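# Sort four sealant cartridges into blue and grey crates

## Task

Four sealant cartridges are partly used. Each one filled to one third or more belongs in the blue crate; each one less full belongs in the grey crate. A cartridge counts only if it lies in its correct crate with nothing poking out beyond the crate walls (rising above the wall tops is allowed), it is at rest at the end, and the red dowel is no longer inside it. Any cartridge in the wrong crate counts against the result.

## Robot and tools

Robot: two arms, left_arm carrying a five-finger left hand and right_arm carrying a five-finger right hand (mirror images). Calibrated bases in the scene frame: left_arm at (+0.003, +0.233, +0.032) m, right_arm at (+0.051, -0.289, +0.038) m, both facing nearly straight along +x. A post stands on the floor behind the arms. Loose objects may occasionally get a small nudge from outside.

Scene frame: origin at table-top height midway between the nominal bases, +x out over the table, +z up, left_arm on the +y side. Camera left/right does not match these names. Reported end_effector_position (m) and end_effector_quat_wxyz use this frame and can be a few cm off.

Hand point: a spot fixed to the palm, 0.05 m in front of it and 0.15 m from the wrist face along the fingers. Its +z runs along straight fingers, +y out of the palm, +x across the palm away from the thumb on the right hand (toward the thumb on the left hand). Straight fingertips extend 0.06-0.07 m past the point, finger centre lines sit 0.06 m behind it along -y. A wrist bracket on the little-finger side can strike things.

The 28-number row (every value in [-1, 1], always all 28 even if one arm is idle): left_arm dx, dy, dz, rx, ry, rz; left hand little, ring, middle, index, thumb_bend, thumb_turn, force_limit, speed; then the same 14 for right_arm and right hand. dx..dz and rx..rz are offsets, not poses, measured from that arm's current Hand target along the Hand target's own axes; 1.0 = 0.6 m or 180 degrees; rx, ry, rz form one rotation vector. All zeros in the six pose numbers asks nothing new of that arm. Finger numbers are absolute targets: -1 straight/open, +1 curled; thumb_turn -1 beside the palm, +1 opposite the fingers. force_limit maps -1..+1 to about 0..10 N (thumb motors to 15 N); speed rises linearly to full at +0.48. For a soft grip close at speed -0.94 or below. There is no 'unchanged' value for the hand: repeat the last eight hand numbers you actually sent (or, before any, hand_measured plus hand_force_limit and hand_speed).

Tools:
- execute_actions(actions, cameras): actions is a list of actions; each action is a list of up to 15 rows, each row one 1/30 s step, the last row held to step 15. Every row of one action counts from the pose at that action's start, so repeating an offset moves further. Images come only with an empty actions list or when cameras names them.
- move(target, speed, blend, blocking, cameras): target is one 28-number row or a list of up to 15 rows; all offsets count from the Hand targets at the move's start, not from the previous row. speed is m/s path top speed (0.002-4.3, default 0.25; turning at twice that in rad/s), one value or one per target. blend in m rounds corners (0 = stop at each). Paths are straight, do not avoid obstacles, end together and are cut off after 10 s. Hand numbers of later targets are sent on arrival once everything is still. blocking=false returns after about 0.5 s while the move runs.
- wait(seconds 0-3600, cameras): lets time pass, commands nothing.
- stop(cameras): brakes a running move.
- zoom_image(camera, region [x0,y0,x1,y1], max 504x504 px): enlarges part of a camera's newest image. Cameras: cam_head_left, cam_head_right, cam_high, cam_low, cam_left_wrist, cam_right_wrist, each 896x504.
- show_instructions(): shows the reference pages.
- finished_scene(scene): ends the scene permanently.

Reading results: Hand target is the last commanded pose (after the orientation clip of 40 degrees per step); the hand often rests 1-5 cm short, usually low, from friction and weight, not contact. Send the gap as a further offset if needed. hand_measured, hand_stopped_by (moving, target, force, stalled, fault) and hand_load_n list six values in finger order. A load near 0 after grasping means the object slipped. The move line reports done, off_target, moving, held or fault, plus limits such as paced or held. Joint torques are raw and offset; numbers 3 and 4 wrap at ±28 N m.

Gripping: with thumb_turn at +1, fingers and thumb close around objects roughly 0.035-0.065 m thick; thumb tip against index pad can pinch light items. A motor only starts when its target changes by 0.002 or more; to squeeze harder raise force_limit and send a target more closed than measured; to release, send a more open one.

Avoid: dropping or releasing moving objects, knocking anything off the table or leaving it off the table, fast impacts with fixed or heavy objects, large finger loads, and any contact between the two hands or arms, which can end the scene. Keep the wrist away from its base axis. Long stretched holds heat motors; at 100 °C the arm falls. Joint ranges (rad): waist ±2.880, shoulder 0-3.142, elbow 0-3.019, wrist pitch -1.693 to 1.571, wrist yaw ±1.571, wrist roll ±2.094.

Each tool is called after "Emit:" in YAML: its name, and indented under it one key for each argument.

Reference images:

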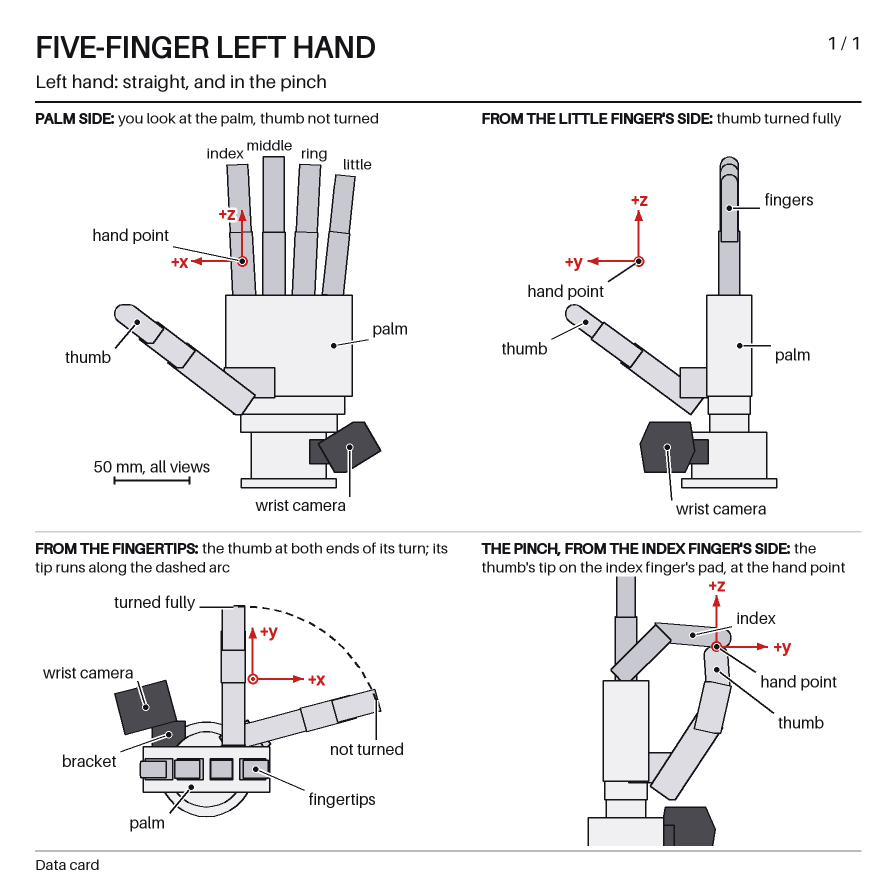

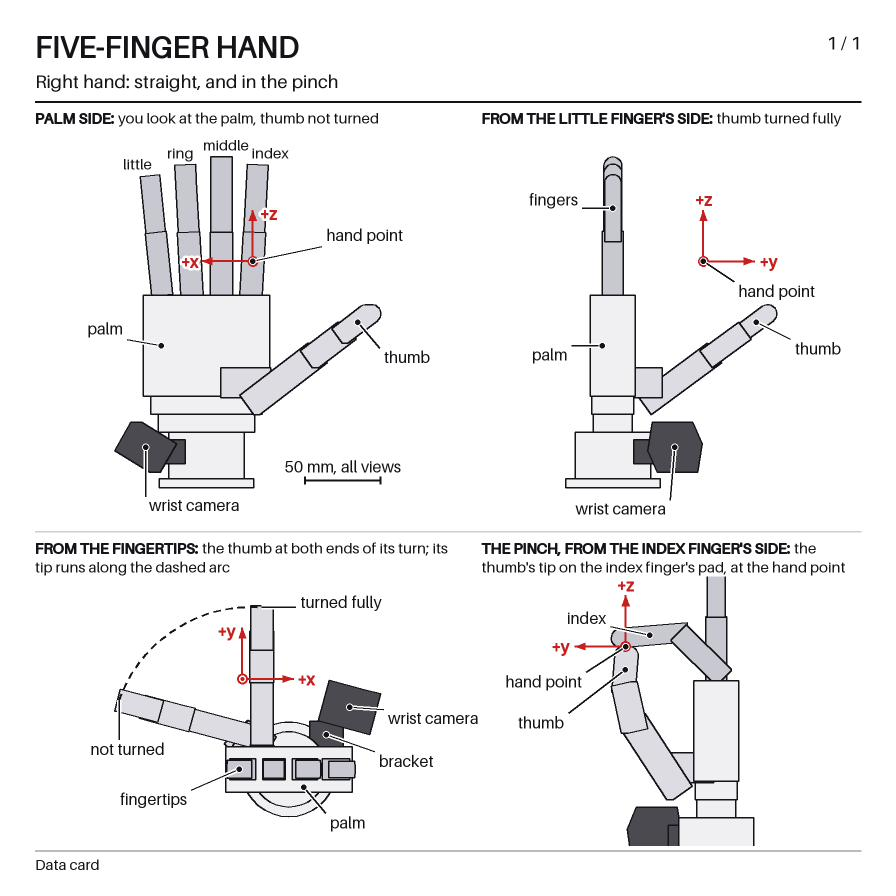

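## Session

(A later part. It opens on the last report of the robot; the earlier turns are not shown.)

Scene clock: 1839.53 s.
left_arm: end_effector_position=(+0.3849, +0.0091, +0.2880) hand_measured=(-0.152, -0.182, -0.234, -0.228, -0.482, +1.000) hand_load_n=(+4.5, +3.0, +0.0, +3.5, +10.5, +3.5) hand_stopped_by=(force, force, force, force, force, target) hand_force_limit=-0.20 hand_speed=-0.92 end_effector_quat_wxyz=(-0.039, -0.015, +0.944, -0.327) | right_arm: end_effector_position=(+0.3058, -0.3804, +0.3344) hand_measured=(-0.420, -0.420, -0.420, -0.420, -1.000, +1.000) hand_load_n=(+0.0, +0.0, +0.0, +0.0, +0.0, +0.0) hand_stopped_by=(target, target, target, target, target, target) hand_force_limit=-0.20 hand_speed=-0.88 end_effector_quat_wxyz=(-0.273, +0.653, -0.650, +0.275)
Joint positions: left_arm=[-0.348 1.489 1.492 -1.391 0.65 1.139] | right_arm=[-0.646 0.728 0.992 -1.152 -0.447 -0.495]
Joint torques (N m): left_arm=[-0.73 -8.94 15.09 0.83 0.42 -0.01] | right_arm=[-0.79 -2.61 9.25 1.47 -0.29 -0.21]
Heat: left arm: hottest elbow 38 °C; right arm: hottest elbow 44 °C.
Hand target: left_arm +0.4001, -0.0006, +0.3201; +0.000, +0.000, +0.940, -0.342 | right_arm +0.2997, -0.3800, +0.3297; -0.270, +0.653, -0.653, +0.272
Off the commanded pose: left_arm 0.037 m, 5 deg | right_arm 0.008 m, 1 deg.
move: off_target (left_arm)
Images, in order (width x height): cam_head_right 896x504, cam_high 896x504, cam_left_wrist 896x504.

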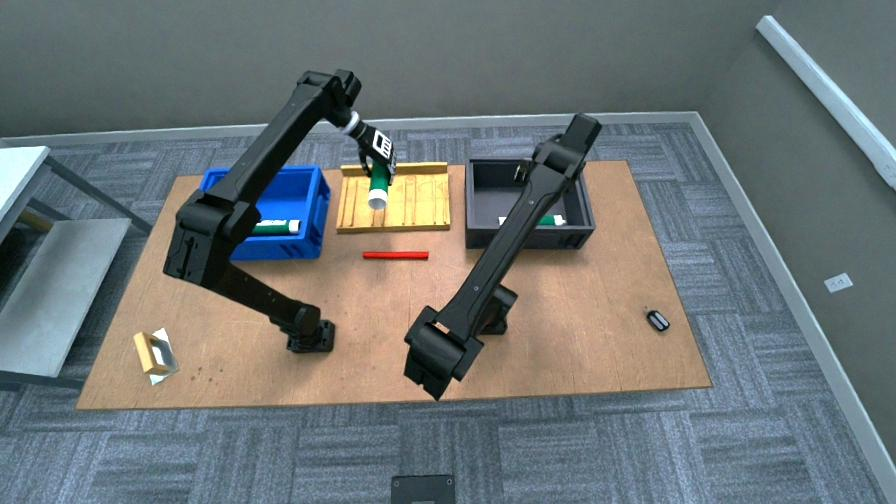

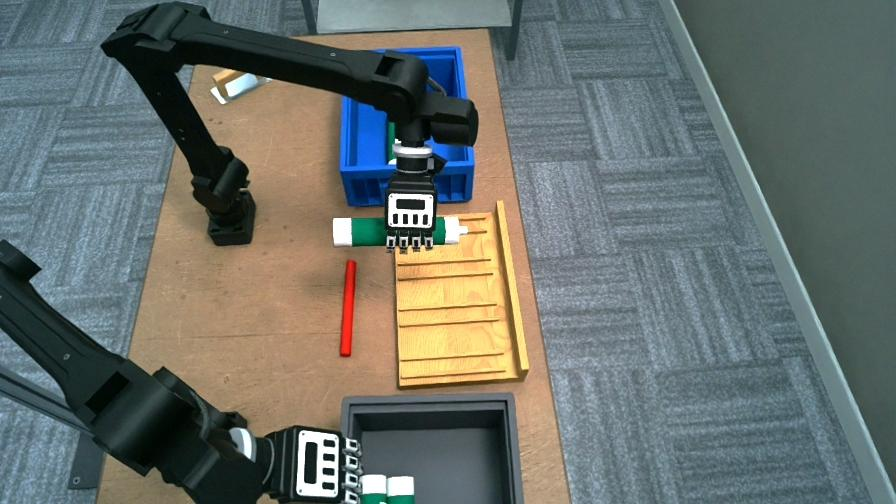

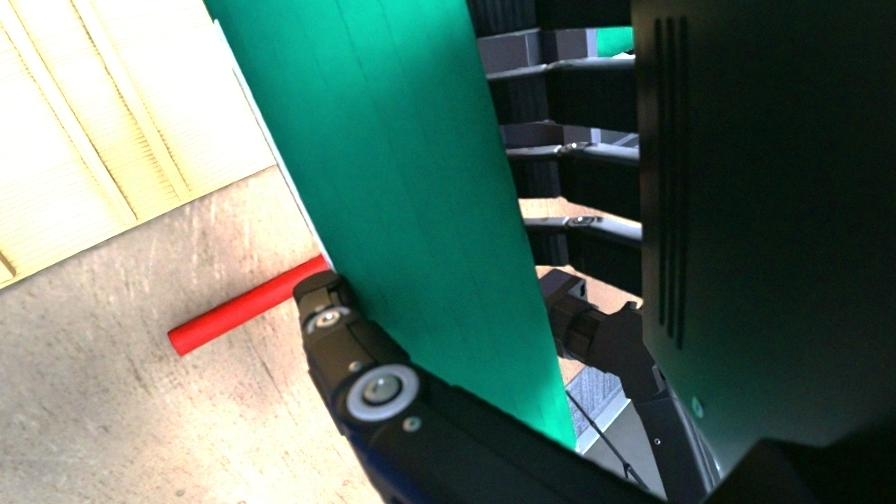

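Emit:
move:
  target: [0,0,0,0.4882,-0.3063,-0.4888,0.1,0.1,0.1,0.1,0.1,1,-0.2,-0.92,0,0,0,0,0,0,-0.42,-0.42,-0.42,-0.42,-1,1,-0.2,-0.88]
  speed: 0.3
  cameras: ["cam_high","cam_head_right"]

Emit:
zoom_image:
  camera: "cam_high"
  region: [345, 185, 425, 265]

Scene clock: 1847.47 s.
left_arm: end_effector_position=(+0.4012, +0.0054, +0.3096) hand_measured=(-0.152, -0.182, -0.234, -0.228, -0.482, +1.000) hand_load_n=(+4.0, +2.5, +0.0, +3.0, +11.0, +4.0) hand_stopped_by=(force, force, force, force, force, target) hand_force_limit=-0.20 hand_speed=-0.92 end_effector_quat_wxyz=(-0.161, +0.698, -0.157, +0.679) | right_arm: end_effector_position=(+0.3058, -0.3804, +0.3344) hand_measured=(-0.420, -0.420, -0.420, -0.420, -1.000, +1.000) hand_load_n=(+0.0, +0.0, +0.0, +0.0, +0.0, +0.0) hand_stopped_by=(target, target, target, target, target, target) hand_force_limit=-0.20 hand_speed=-0.88 end_effector_quat_wxyz=(-0.273, +0.653, -0.650, +0.275)
Joint positions: left_arm=[-0.683 0.952 0.416 0.504 -0.684 -1.137] | right_arm=[-0.646 0.728 0.992 -1.152 -0.447 -0.495]
Joint torques (N m): left_arm=[-1.03 -0.56 10.06 2.47 -0.15 -0.12] | right_arm=[-1.03 -2.37 9.21 1.42 -0.31 -0.21]
Heat: left arm: hottest elbow 38 °C; right arm: hottest elbow 44 °C.
Hand target: left_arm +0.4001, -0.0007, +0.3201; -0.148, +0.692, -0.147, +0.691 | right_arm +0.2997, -0.3800, +0.3297; -0.270, +0.653, -0.653, +0.272
Off the commanded pose: left_arm 0.012 m, 2 deg | right_arm 0.008 m, 1 deg.
move: off_target (left_arm)
Images, in order (width x height): cam_head_right 896x504, cam_high 896x504.

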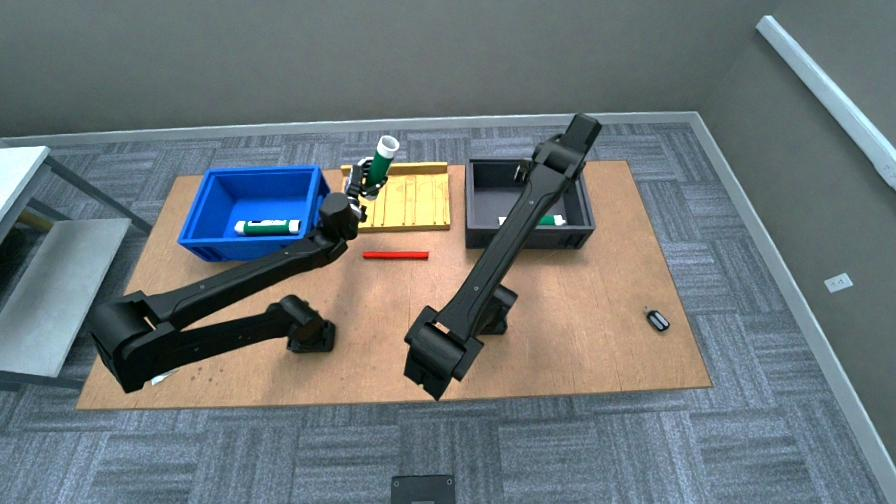

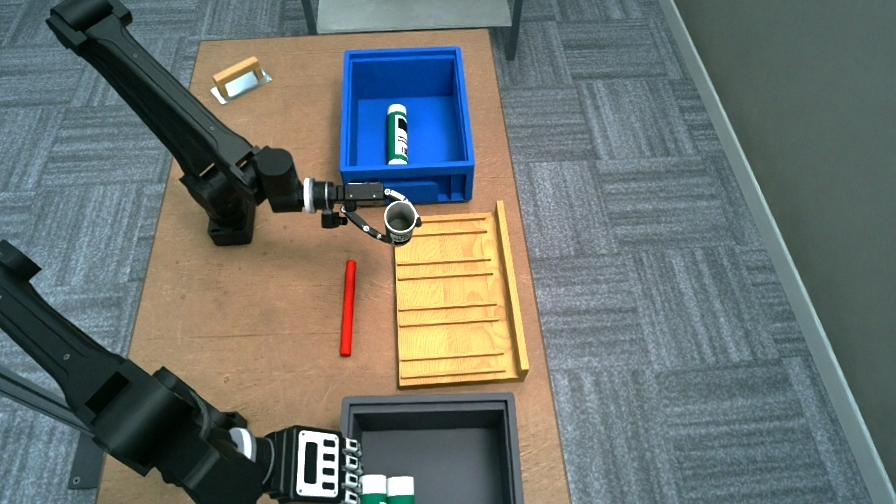

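Scaled by 6.300.

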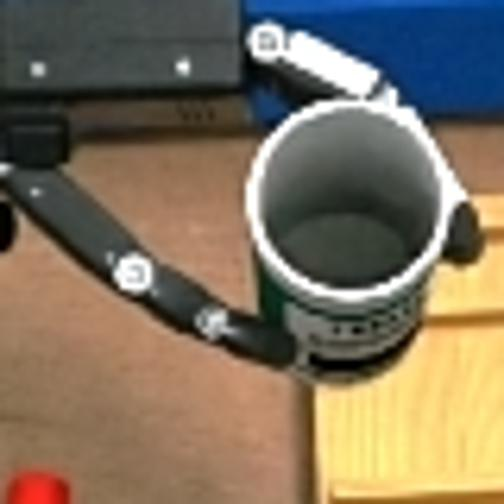

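Emit:
zoom_image:
  camera: "cam_high"
  region: [380, 196, 430, 246]

Scaled by 10.080.

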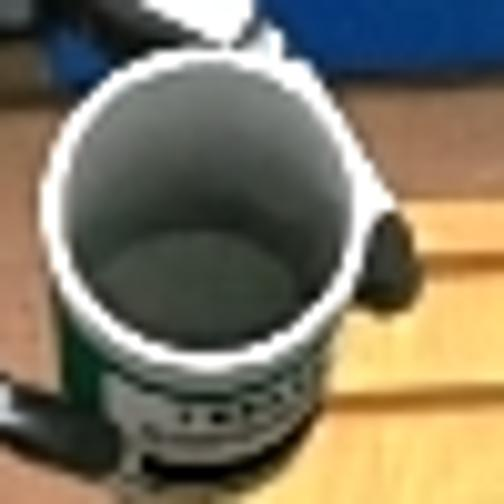

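Emit:
move:
  target: [0,0,0,0,0,0.0389,0.1,0.1,0.1,0.1,0.1,1,-0.2,-0.92,0,0,0,0,0,0,-0.42,-0.42,-0.42,-0.42,-1,1,-0.2,-0.88]
  speed: 0.3
  cameras: ["cam_high"]

Emit:
zoom_image:
  camera: "cam_high"
  region: [380, 200, 420, 240]

Scene clock: 1863.30 s.
left_arm: end_effector_position=(+0.4010, +0.0057, +0.3018) hand_measured=(-0.152, -0.182, -0.234, -0.228, -0.482, +1.000) hand_load_n=(+4.5, +2.5, +0.0, +3.5, +10.5, +4.0) hand_stopped_by=(force, force, force, force, force, target) hand_force_limit=-0.20 hand_speed=-0.92 end_effector_quat_wxyz=(-0.196, +0.690, -0.193, +0.669) | right_arm: end_effector_position=(+0.3058, -0.3804, +0.3344) hand_measured=(-0.420, -0.420, -0.420, -0.420, -1.000, +1.000) hand_load_n=(+0.0, +0.0, +0.0, +0.0, +0.0, +0.0) hand_stopped_by=(target, target, target, target, target, target) hand_force_limit=-0.20 hand_speed=-0.88 end_effector_quat_wxyz=(-0.273, +0.653, -0.650, +0.275)
Joint positions: left_arm=[-0.683 0.952 0.416 0.501 -0.685 -1.034] | right_arm=[-0.646 0.728 0.992 -1.152 -0.447 -0.495]
Joint torques (N m): left_arm=[-0.67 -2.14 11.34 1.37 -0.16 0.04] | right_arm=[-1.08 -2.61 9.22 1.39 -0.29 -0.21]
Heat: left arm: hottest elbow 38 °C; right arm: hottest elbow 44 °C.
Hand target: left_arm +0.4001, -0.0006, +0.3201; -0.190, +0.682, -0.189, +0.681 | right_arm +0.2997, -0.3800, +0.3297; -0.270, +0.653, -0.653, +0.272
Off the commanded pose: left_arm 0.019 m, 2 deg | right_arm 0.008 m, 1 deg.
move: off_target (left_arm)

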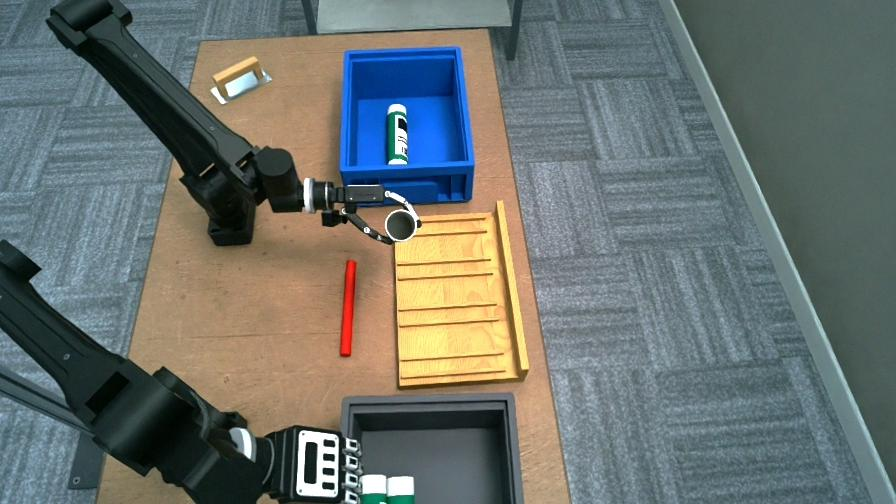

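Scaled by 12.600.

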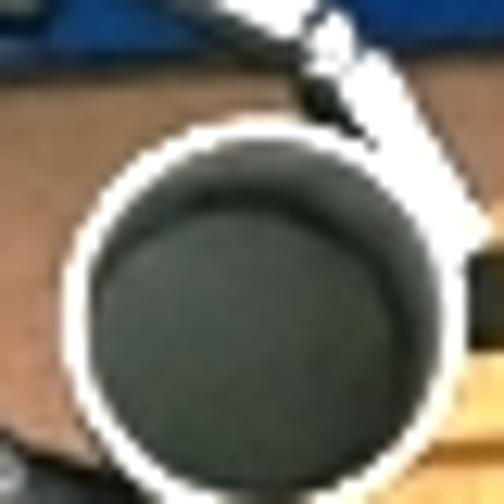

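Emit:
move:
  target: [0,0,0,0,0,-0.0722,0.1,0.1,0.1,0.1,0.1,1,-0.2,-0.92,0,0,0,0,0,0,-0.42,-0.42,-0.42,-0.42,-1,1,-0.2,-0.88]
  speed: 0.3
  cameras: ["cam_high"]

Emit:
zoom_image:
  camera: "cam_high"
  region: [375, 190, 435, 250]

Emit:
zoom_image:
  camera: "cam_high"
  region: [380, 196, 420, 236]

Scene clock: 1894.07 s.
left_arm: end_effector_position=(+0.4025, +0.0044, +0.3135) hand_measured=(-0.152, -0.182, -0.234, -0.228, -0.482, +1.000) hand_load_n=(+4.5, +2.5, +0.0, +3.5, +11.0, +3.5) hand_stopped_by=(force, force, force, force, force, target) hand_force_limit=-0.20 hand_speed=-0.92 end_effector_quat_wxyz=(-0.124, +0.704, -0.118, +0.689) | right_arm: end_effector_position=(+0.3058, -0.3804, +0.3344) hand_measured=(-0.420, -0.420, -0.420, -0.420, -1.000, +1.000) hand_load_n=(+0.0, +0.0, +0.0, +0.0, +0.0, +0.0) hand_stopped_by=(target, target, target, target, target, target) hand_force_limit=-0.20 hand_speed=-0.88 end_effector_quat_wxyz=(-0.273, +0.653, -0.650, +0.275)
Joint positions: left_arm=[-0.684 0.971 0.411 0.535 -0.686 -1.242] | right_arm=[-0.646 0.728 0.992 -1.152 -0.447 -0.495]
Joint torques (N m): left_arm=[-1.2 -0.85 9.39 2.45 -0.16 -0.13] | right_arm=[-1.08 -2.84 9.33 1.42 -0.3 -0.21]
Heat: left arm: hottest elbow 39 °C; right arm: hottest elbow 44 °C.
Hand target: left_arm +0.4000, -0.0006, +0.3201; -0.112, +0.699, -0.111, +0.698 | right_arm +0.2997, -0.3800, +0.3297; -0.270, +0.653, -0.653, +0.272
Off the commanded pose: left_arm 0.009 m, 2 deg | right_arm 0.008 m, 1 deg.
move: done

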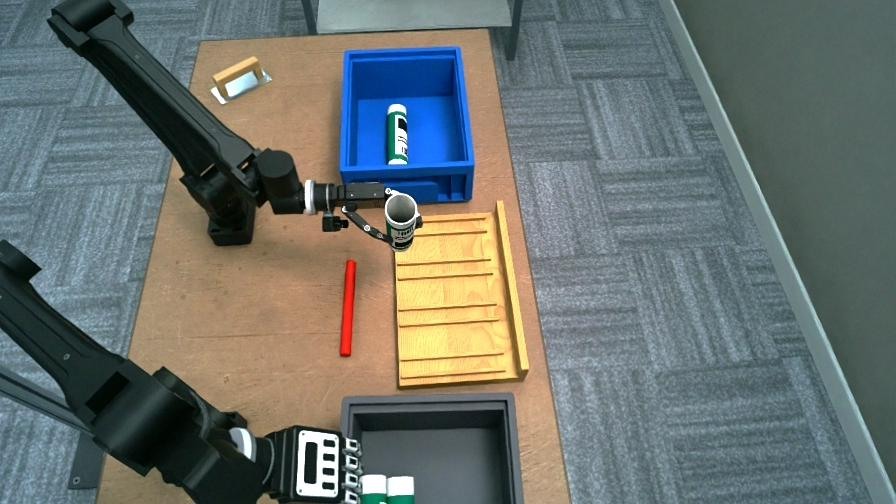

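Scaled by 8.400.

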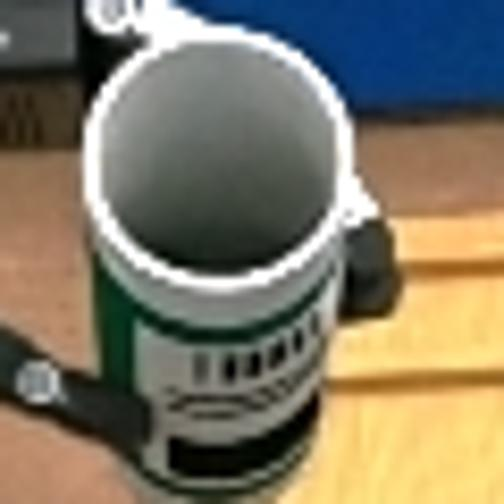

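Scaled by 12.600.

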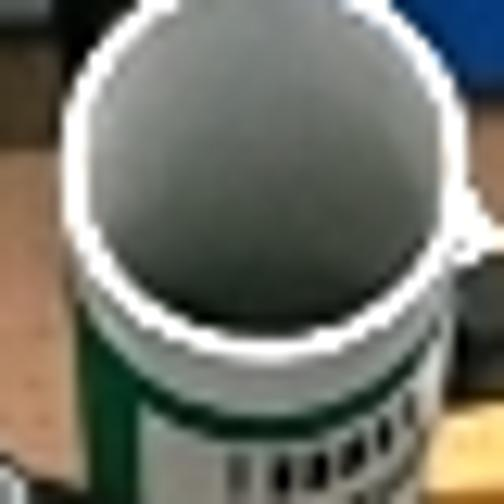

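Emit:
zoom_image:
  camera: "cam_high"
  region: [370, 186, 440, 256]

Emit:
zoom_image:
  camera: "cam_high"
  region: [388, 204, 412, 228]

Scaled by 7.200.

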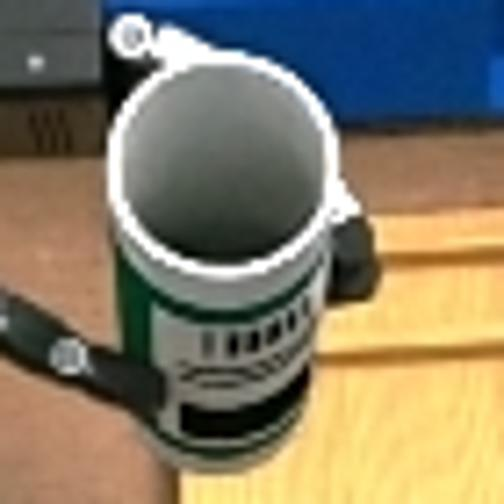

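Scaled by 21.000.

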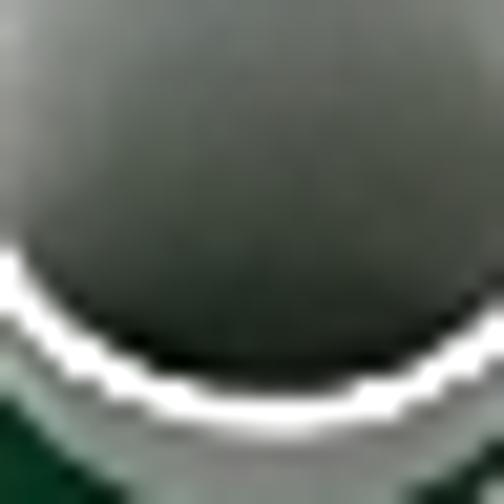

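Emit:
move:
  target: [0,0,0,-0.4486,0.3399,0.4490,0.1,0.1,0.1,0.1,0.1,1,-0.2,-0.92,0,0,0,0,0,0,-0.42,-0.42,-0.42,-0.42,-1,1,-0.2,-0.88]
  speed: 0.35
  cameras: ["cam_high","cam_left_wrist"]

Scene clock: 1933.23 s.
left_arm: end_effector_position=(+0.3868, +0.0084, +0.2959) hand_measured=(-0.152, -0.182, -0.234, -0.228, -0.482, +1.000) hand_load_n=(+4.0, +2.5, +0.0, +3.5, +11.0, +4.0) hand_stopped_by=(force, force, force, force, force, target) hand_force_limit=-0.20 hand_speed=-0.92 end_effector_quat_wxyz=(-0.022, -0.024, +0.885, -0.464) | right_arm: end_effector_position=(+0.3058, -0.3804, +0.3344) hand_measured=(-0.420, -0.420, -0.420, -0.420, -1.000, +1.000) hand_load_n=(+0.0, +0.0, +0.5, +0.0, +0.0, +0.0) hand_stopped_by=(target, target, target, target, target, target) hand_force_limit=-0.20 hand_speed=-0.88 end_effector_quat_wxyz=(-0.273, +0.653, -0.650, +0.275)
Joint positions: left_arm=[-0.239 1.415 1.356 -1.221 0.935 1.141] | right_arm=[-0.646 0.728 0.992 -1.152 -0.447 -0.495]
Joint torques (N m): left_arm=[-0.79 -6.83 15.34 0.24 0.67 0.17] | right_arm=[-1.03 -2.67 9.24 1.5 -0.3 -0.22]
Heat: left arm: hottest elbow 39 °C; right arm: hottest elbow 44 °C.
Hand target: left_arm +0.4000, -0.0007, +0.3201; +0.000, +0.000, +0.883, -0.470 | right_arm +0.2997, -0.3800, +0.3297; -0.270, +0.653, -0.653, +0.272
Off the commanded pose: left_arm 0.029 m, 4 deg | right_arm 0.008 m, 1 deg.
move: off_target (left_arm)

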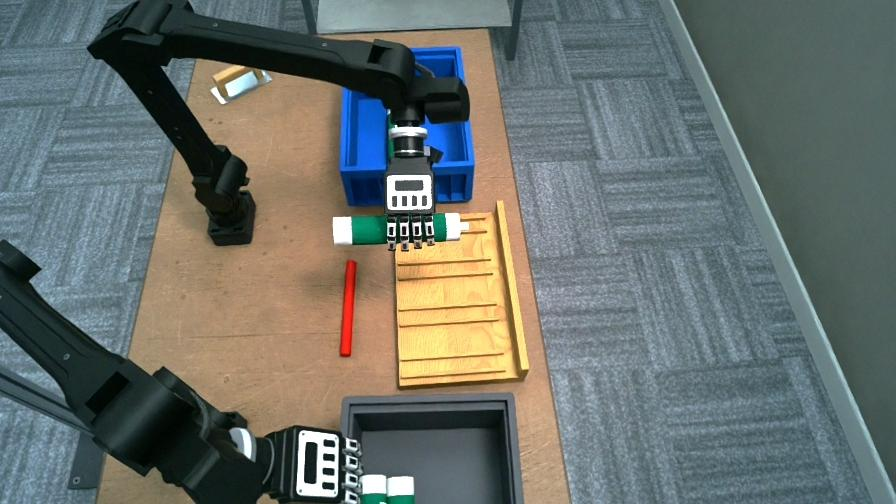

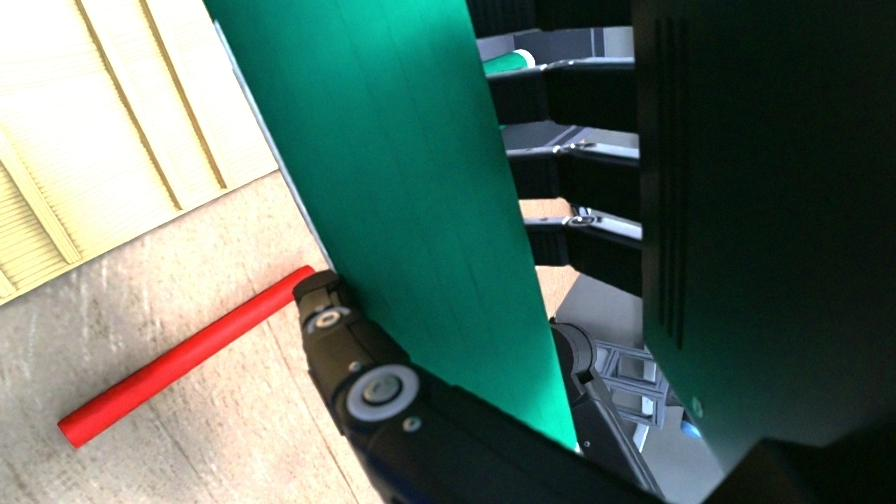

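Emit:
move:
  target:
    - [-0.1217,0.1182,0.183,0,0,0,0.1,0.1,0.1,0.1,0.1,1,-0.2,-0.92,0,0,0,0,0,0,-0.42,-0.42,-0.42,-0.42,-1,1,-0.2,-0.88]
    - [-0.1217,0.2357,0.262,0,0,0,0.1,0.1,0.1,0.1,0.1,1,-0.2,-0.92,0,0,0,0,0,0,-0.42,-0.42,-0.42,-0.42,-1,1,-0.2,-0.88]
  speed: [0.15,0.1]
  blend: [0.02,0]
  cameras: ["cam_high","cam_left_wrist","cam_head_left"]

Emit:
zoom_image:
  camera: "cam_high"
  region: [375, 200, 535, 360]

Emit:
zoom_image:
  camera: "cam_head_left"
  region: [320, 120, 470, 240]

Scene clock: 1942.73 s.
left_arm: end_effector_position=(+0.4730, -0.0449, +0.1128) hand_measured=(-0.152, -0.182, -0.234, -0.228, -0.482, +1.000) hand_load_n=(+4.0, +2.5, +0.0, +3.5, +11.0, +4.0) hand_stopped_by=(force, force, force, force, force, target) hand_force_limit=-0.20 hand_speed=-0.92 end_effector_quat_wxyz=(-0.004, -0.007, +0.884, -0.467) | right_arm: end_effector_position=(+0.3058, -0.3804, +0.3344) hand_measured=(-0.420, -0.420, -0.420, -0.420, -1.000, +1.000) hand_load_n=(+0.0, +0.0, +0.0, +0.0, +0.0, +0.0) hand_stopped_by=(target, target, target, target, target, target) hand_force_limit=-0.20 hand_speed=-0.88 end_effector_quat_wxyz=(-0.273, +0.653, -0.650, +0.275)
Joint positions: left_arm=[-0.302 1.759 1.262 -0.674 0.912 1.065] | right_arm=[-0.646 0.728 0.992 -1.152 -0.447 -0.495]
Joint torques (N m): left_arm=[-0.79 -10.23 8.66 1.18 0.63 0] | right_arm=[-0.79 -2.55 9.29 1.48 -0.3 -0.21]
Heat: left arm: hottest elbow 39 °C; right arm: hottest elbow 44 °C.
Hand target: left_arm +0.4731, -0.0521, +0.1150; +0.000, +0.000, +0.883, -0.470 | right_arm +0.2997, -0.3800, +0.3297; -0.270, +0.653, -0.653, +0.272
Off the commanded pose: left_arm 0.007 m, 1 deg | right_arm 0.008 m, 1 deg.
move: done
Images, in order (width x height): cam_head_left 896x504, cam_high 896x504, cam_left_wrist 896x504.

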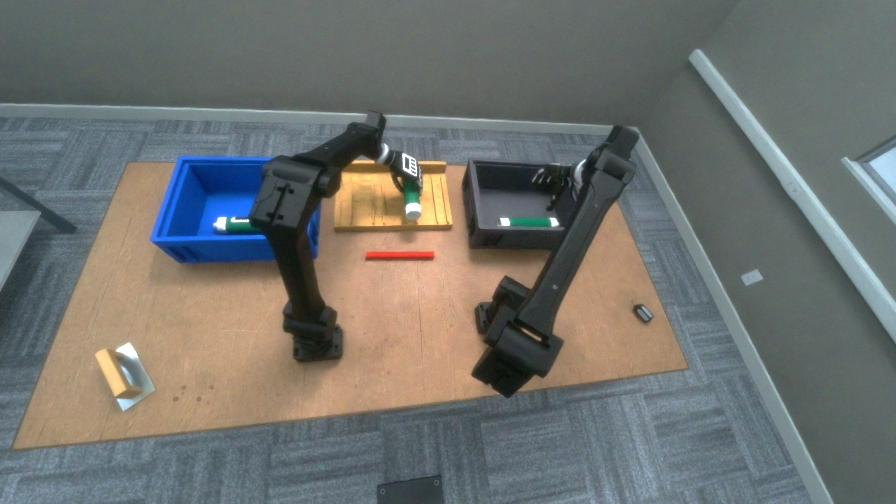

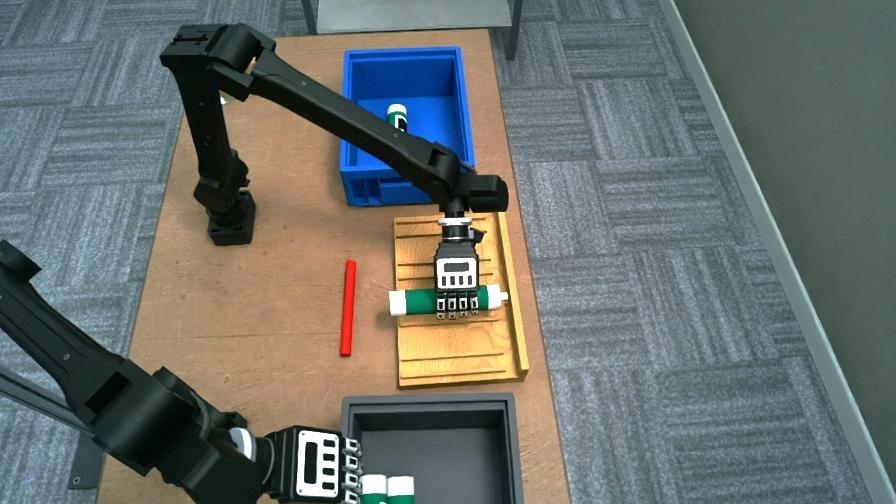

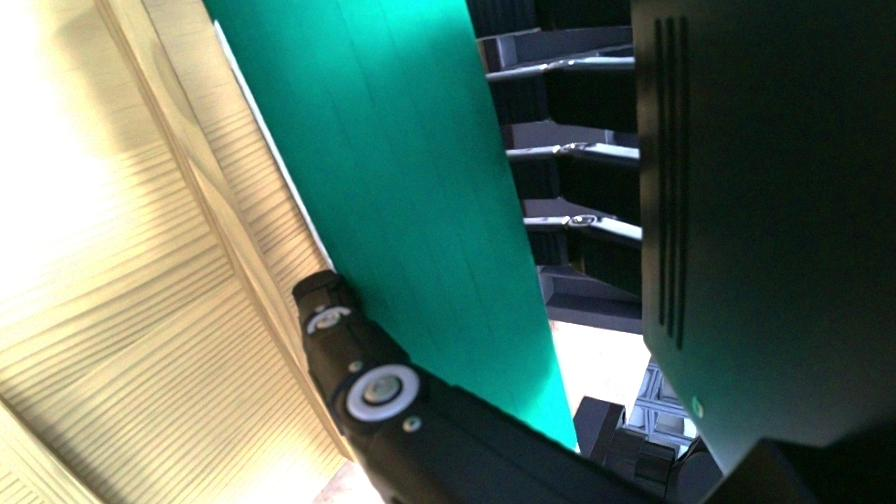

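Scaled by 3.150.

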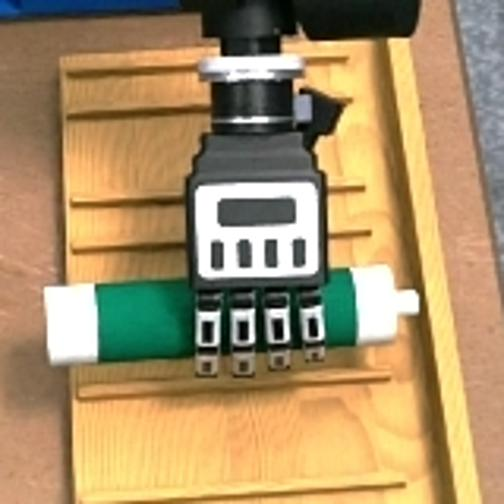

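Scaled by 3.360.

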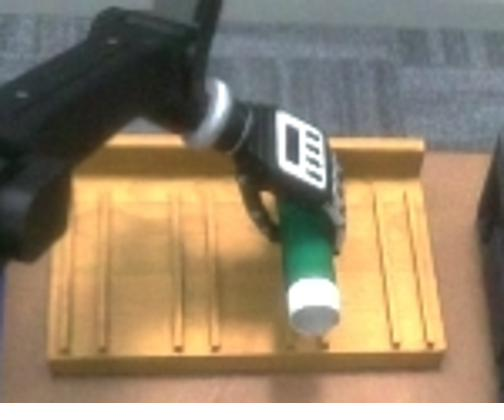

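Emit:
move:
  target: [0.002,0.0438,0.0336,0,0,0,0.1,0.1,0.1,0.1,0.1,1,-0.2,-0.92,0,0,0,0,0,0,-0.42,-0.42,-0.42,-0.42,-1,1,-0.2,-0.88]
  speed: 0.05
  cameras: ["cam_high","cam_left_wrist","cam_head_left"]

Emit:
zoom_image:
  camera: "cam_high"
  region: [375, 200, 535, 360]

Emit:
zoom_image:
  camera: "cam_head_left"
  region: [320, 120, 470, 240]

Scene clock: 1952.13 s.
left_arm: end_effector_position=(+0.4730, -0.0466, +0.0821) hand_measured=(-0.152, -0.182, -0.234, -0.228, -0.482, +1.000) hand_load_n=(+4.0, +2.5, +0.0, +3.5, +11.0, +4.0) hand_stopped_by=(force, force, force, force, force, target) hand_force_limit=-0.20 hand_speed=-0.92 end_effector_quat_wxyz=(-0.001, -0.007, +0.884, -0.468) | right_arm: end_effector_position=(+0.3058, -0.3804, +0.3344) hand_measured=(-0.420, -0.420, -0.420, -0.420, -1.000, +1.000) hand_load_n=(+0.0, +0.0, +0.0, +0.0, +0.0, +0.0) hand_stopped_by=(target, target, target, target, target, target) hand_force_limit=-0.20 hand_speed=-0.88 end_effector_quat_wxyz=(-0.273, +0.653, -0.650, +0.275)
Joint positions: left_arm=[-0.305 1.798 1.223 -0.587 0.911 1.058] | right_arm=[-0.646 0.728 0.992 -1.152 -0.447 -0.495]
Joint torques (N m): left_arm=[-0.85 -10.11 8.25 1.21 0.62 0] | right_arm=[-0.91 -2.61 9.32 1.39 -0.31 -0.2]
Heat: left arm: hottest elbow 38 °C; right arm: hottest elbow 44 °C.
Hand target: left_arm +0.4719, -0.0541, +0.0820; +0.000, +0.000, +0.883, -0.470 | right_arm +0.2997, -0.3800, +0.3297; -0.270, +0.653, -0.653, +0.272
Off the commanded pose: left_arm 0.008 m, 1 deg | right_arm 0.008 m, 1 deg.
move: done
Images, in order (width x height): cam_head_left 896x504, cam_high 896x504, cam_left_wrist 896x504.

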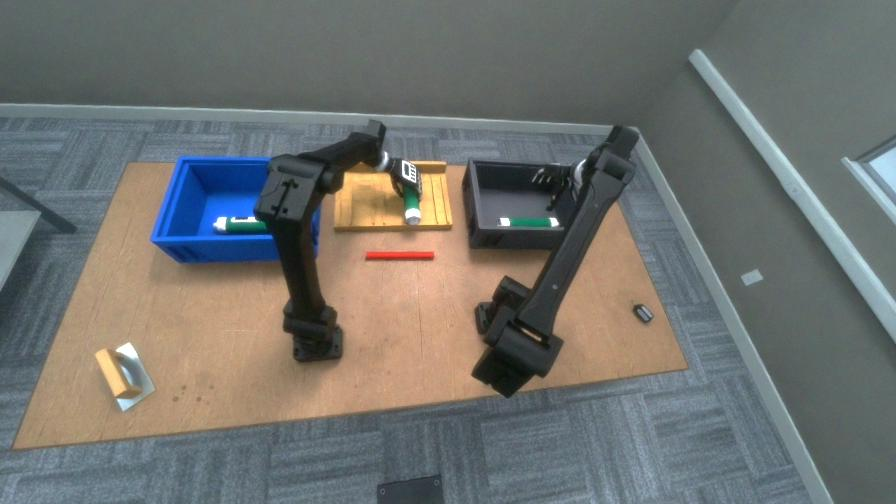

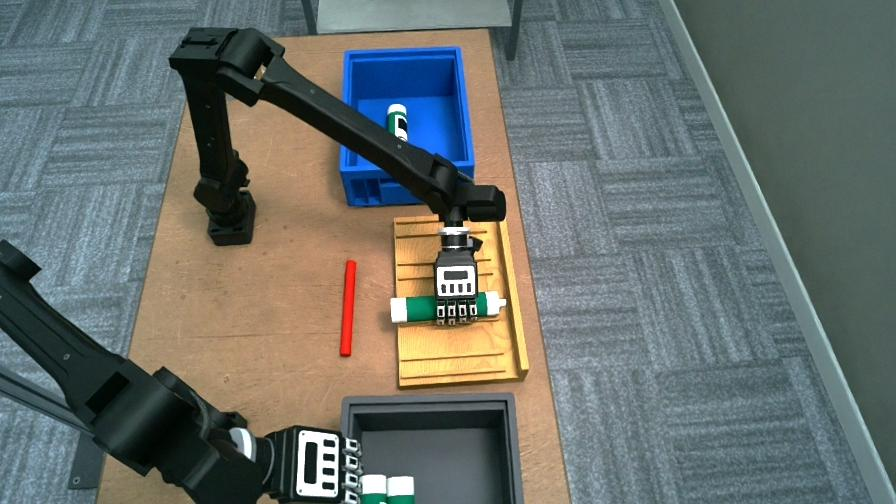

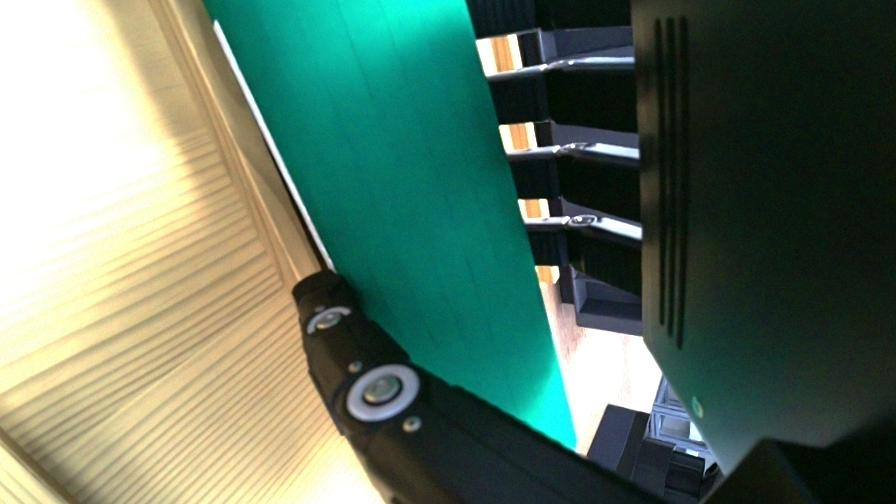

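Scaled by 3.150.

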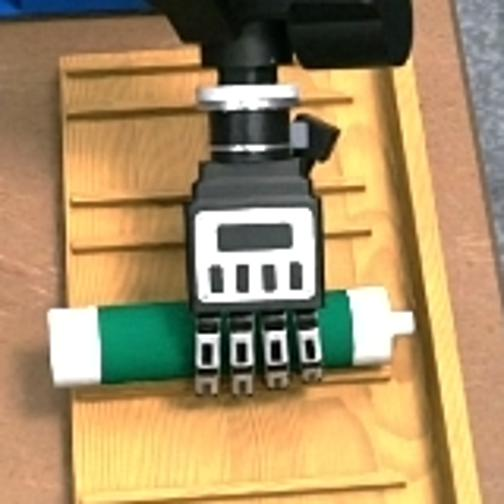

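Scaled by 3.360.

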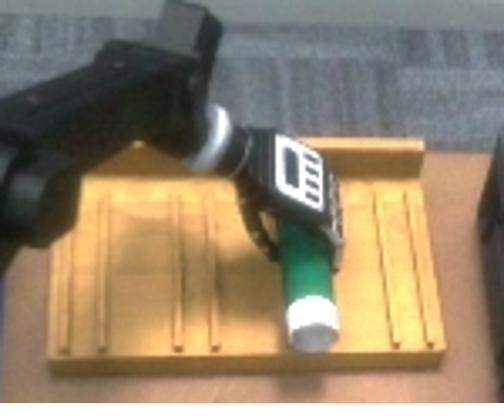

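Emit:
move:
  target: [0.002,0.0135,-0.0012,0,0,0,0.1,0.1,0.1,0.1,0.1,1,-0.2,-0.92,0,0,0,0,0,0,-0.42,-0.42,-0.42,-0.42,-1,1,-0.2,-0.88]
  speed: 0.03
  cameras: ["cam_high","cam_left_wrist","cam_head_left"]

Emit:
zoom_image:
  camera: "cam_high"
  region: [375, 200, 535, 360]

Emit:
zoom_image:
  camera: "cam_head_left"
  region: [320, 120, 470, 240]

Scene clock: 1967.80 s.
left_arm: end_effector_position=(+0.4702, -0.0458, +0.0781) hand_measured=(-0.152, -0.182, -0.234, -0.228, -0.482, +1.000) hand_load_n=(+4.0, +2.5, +0.0, +3.5, +10.5, +4.0) hand_stopped_by=(force, force, force, force, force, target) hand_force_limit=-0.20 hand_speed=-0.92 end_effector_quat_wxyz=(-0.003, -0.008, +0.884, -0.467) | right_arm: end_effector_position=(+0.3058, -0.3804, +0.3344) hand_measured=(-0.420, -0.420, -0.420, -0.420, -1.000, +1.000) hand_load_n=(+0.0, +0.0, +0.0, +0.0, +0.0, +0.0) hand_stopped_by=(target, target, target, target, target, target) hand_force_limit=-0.20 hand_speed=-0.88 end_effector_quat_wxyz=(-0.273, +0.653, -0.650, +0.275)
Joint positions: left_arm=[-0.305 1.8 1.213 -0.579 0.911 1.058] | right_arm=[-0.646 0.728 0.992 -1.152 -0.447 -0.495]
Joint torques (N m): left_arm=[-0.09 -9.82 7.99 1.25 0.75 0.13] | right_arm=[-0.91 -2.67 9.22 1.5 -0.32 -0.22]
Motor temperatures (°C): left_arm=[26 27 37 27 29 25] | right_arm=[28 28 44 25 29 26]
Heat: left arm: hottest elbow 37 °C; right arm: hottest elbow 44 °C.
Hand target: left_arm +0.4707, -0.0490, +0.0756; +0.000, +0.000, +0.883, -0.470 | right_arm +0.2997, -0.3800, +0.3297; -0.270, +0.653, -0.653, +0.272
Off the commanded pose: left_arm 0.004 m, 1 deg | right_arm 0.008 m, 1 deg.
move: done
Images, in order (width x height): cam_head_left 896x504, cam_high 896x504, cam_left_wrist 896x504.

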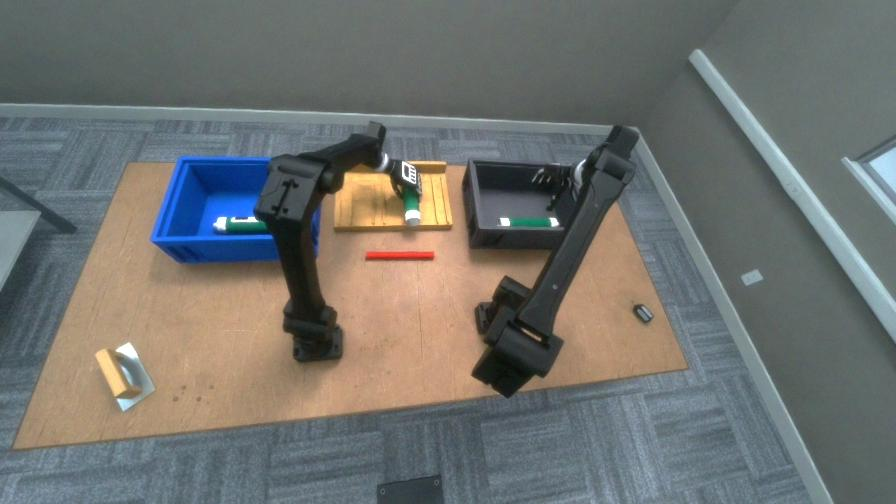

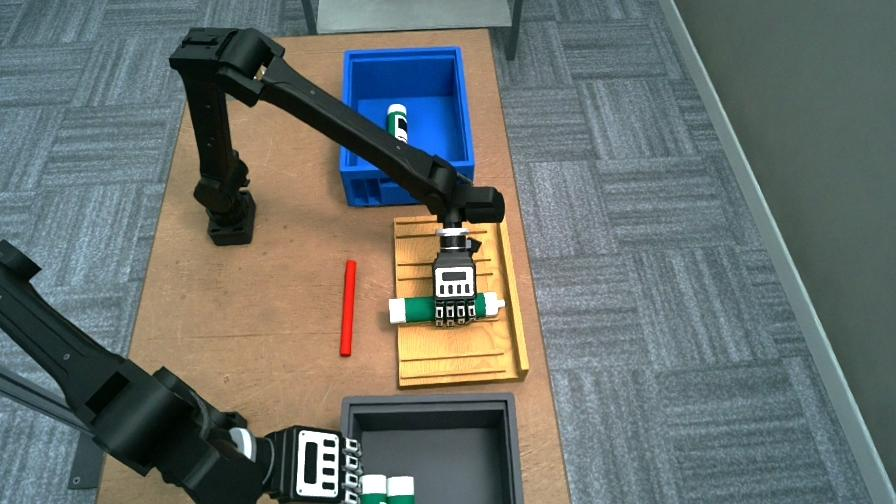

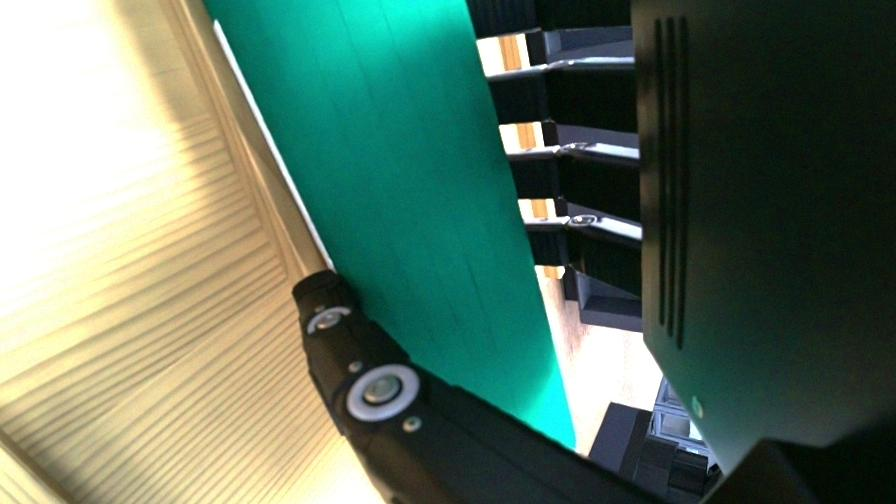

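Scaled by 3.150.

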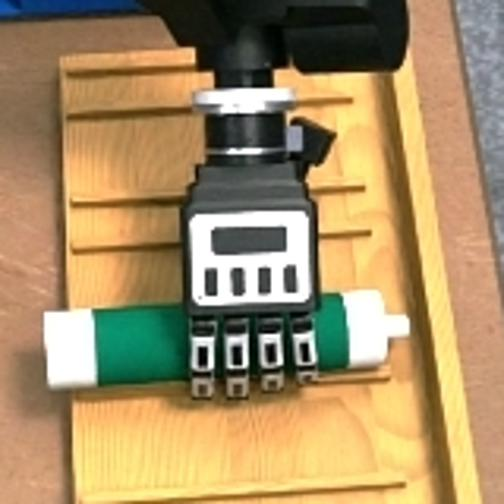

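Scaled by 3.360.

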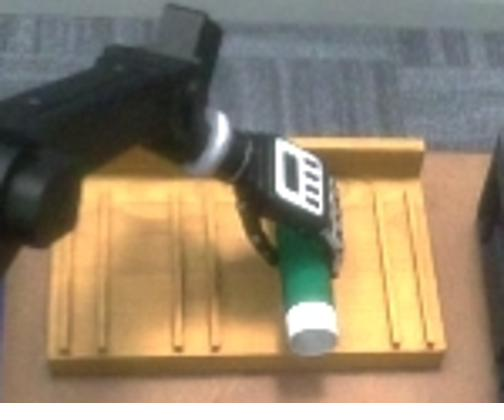

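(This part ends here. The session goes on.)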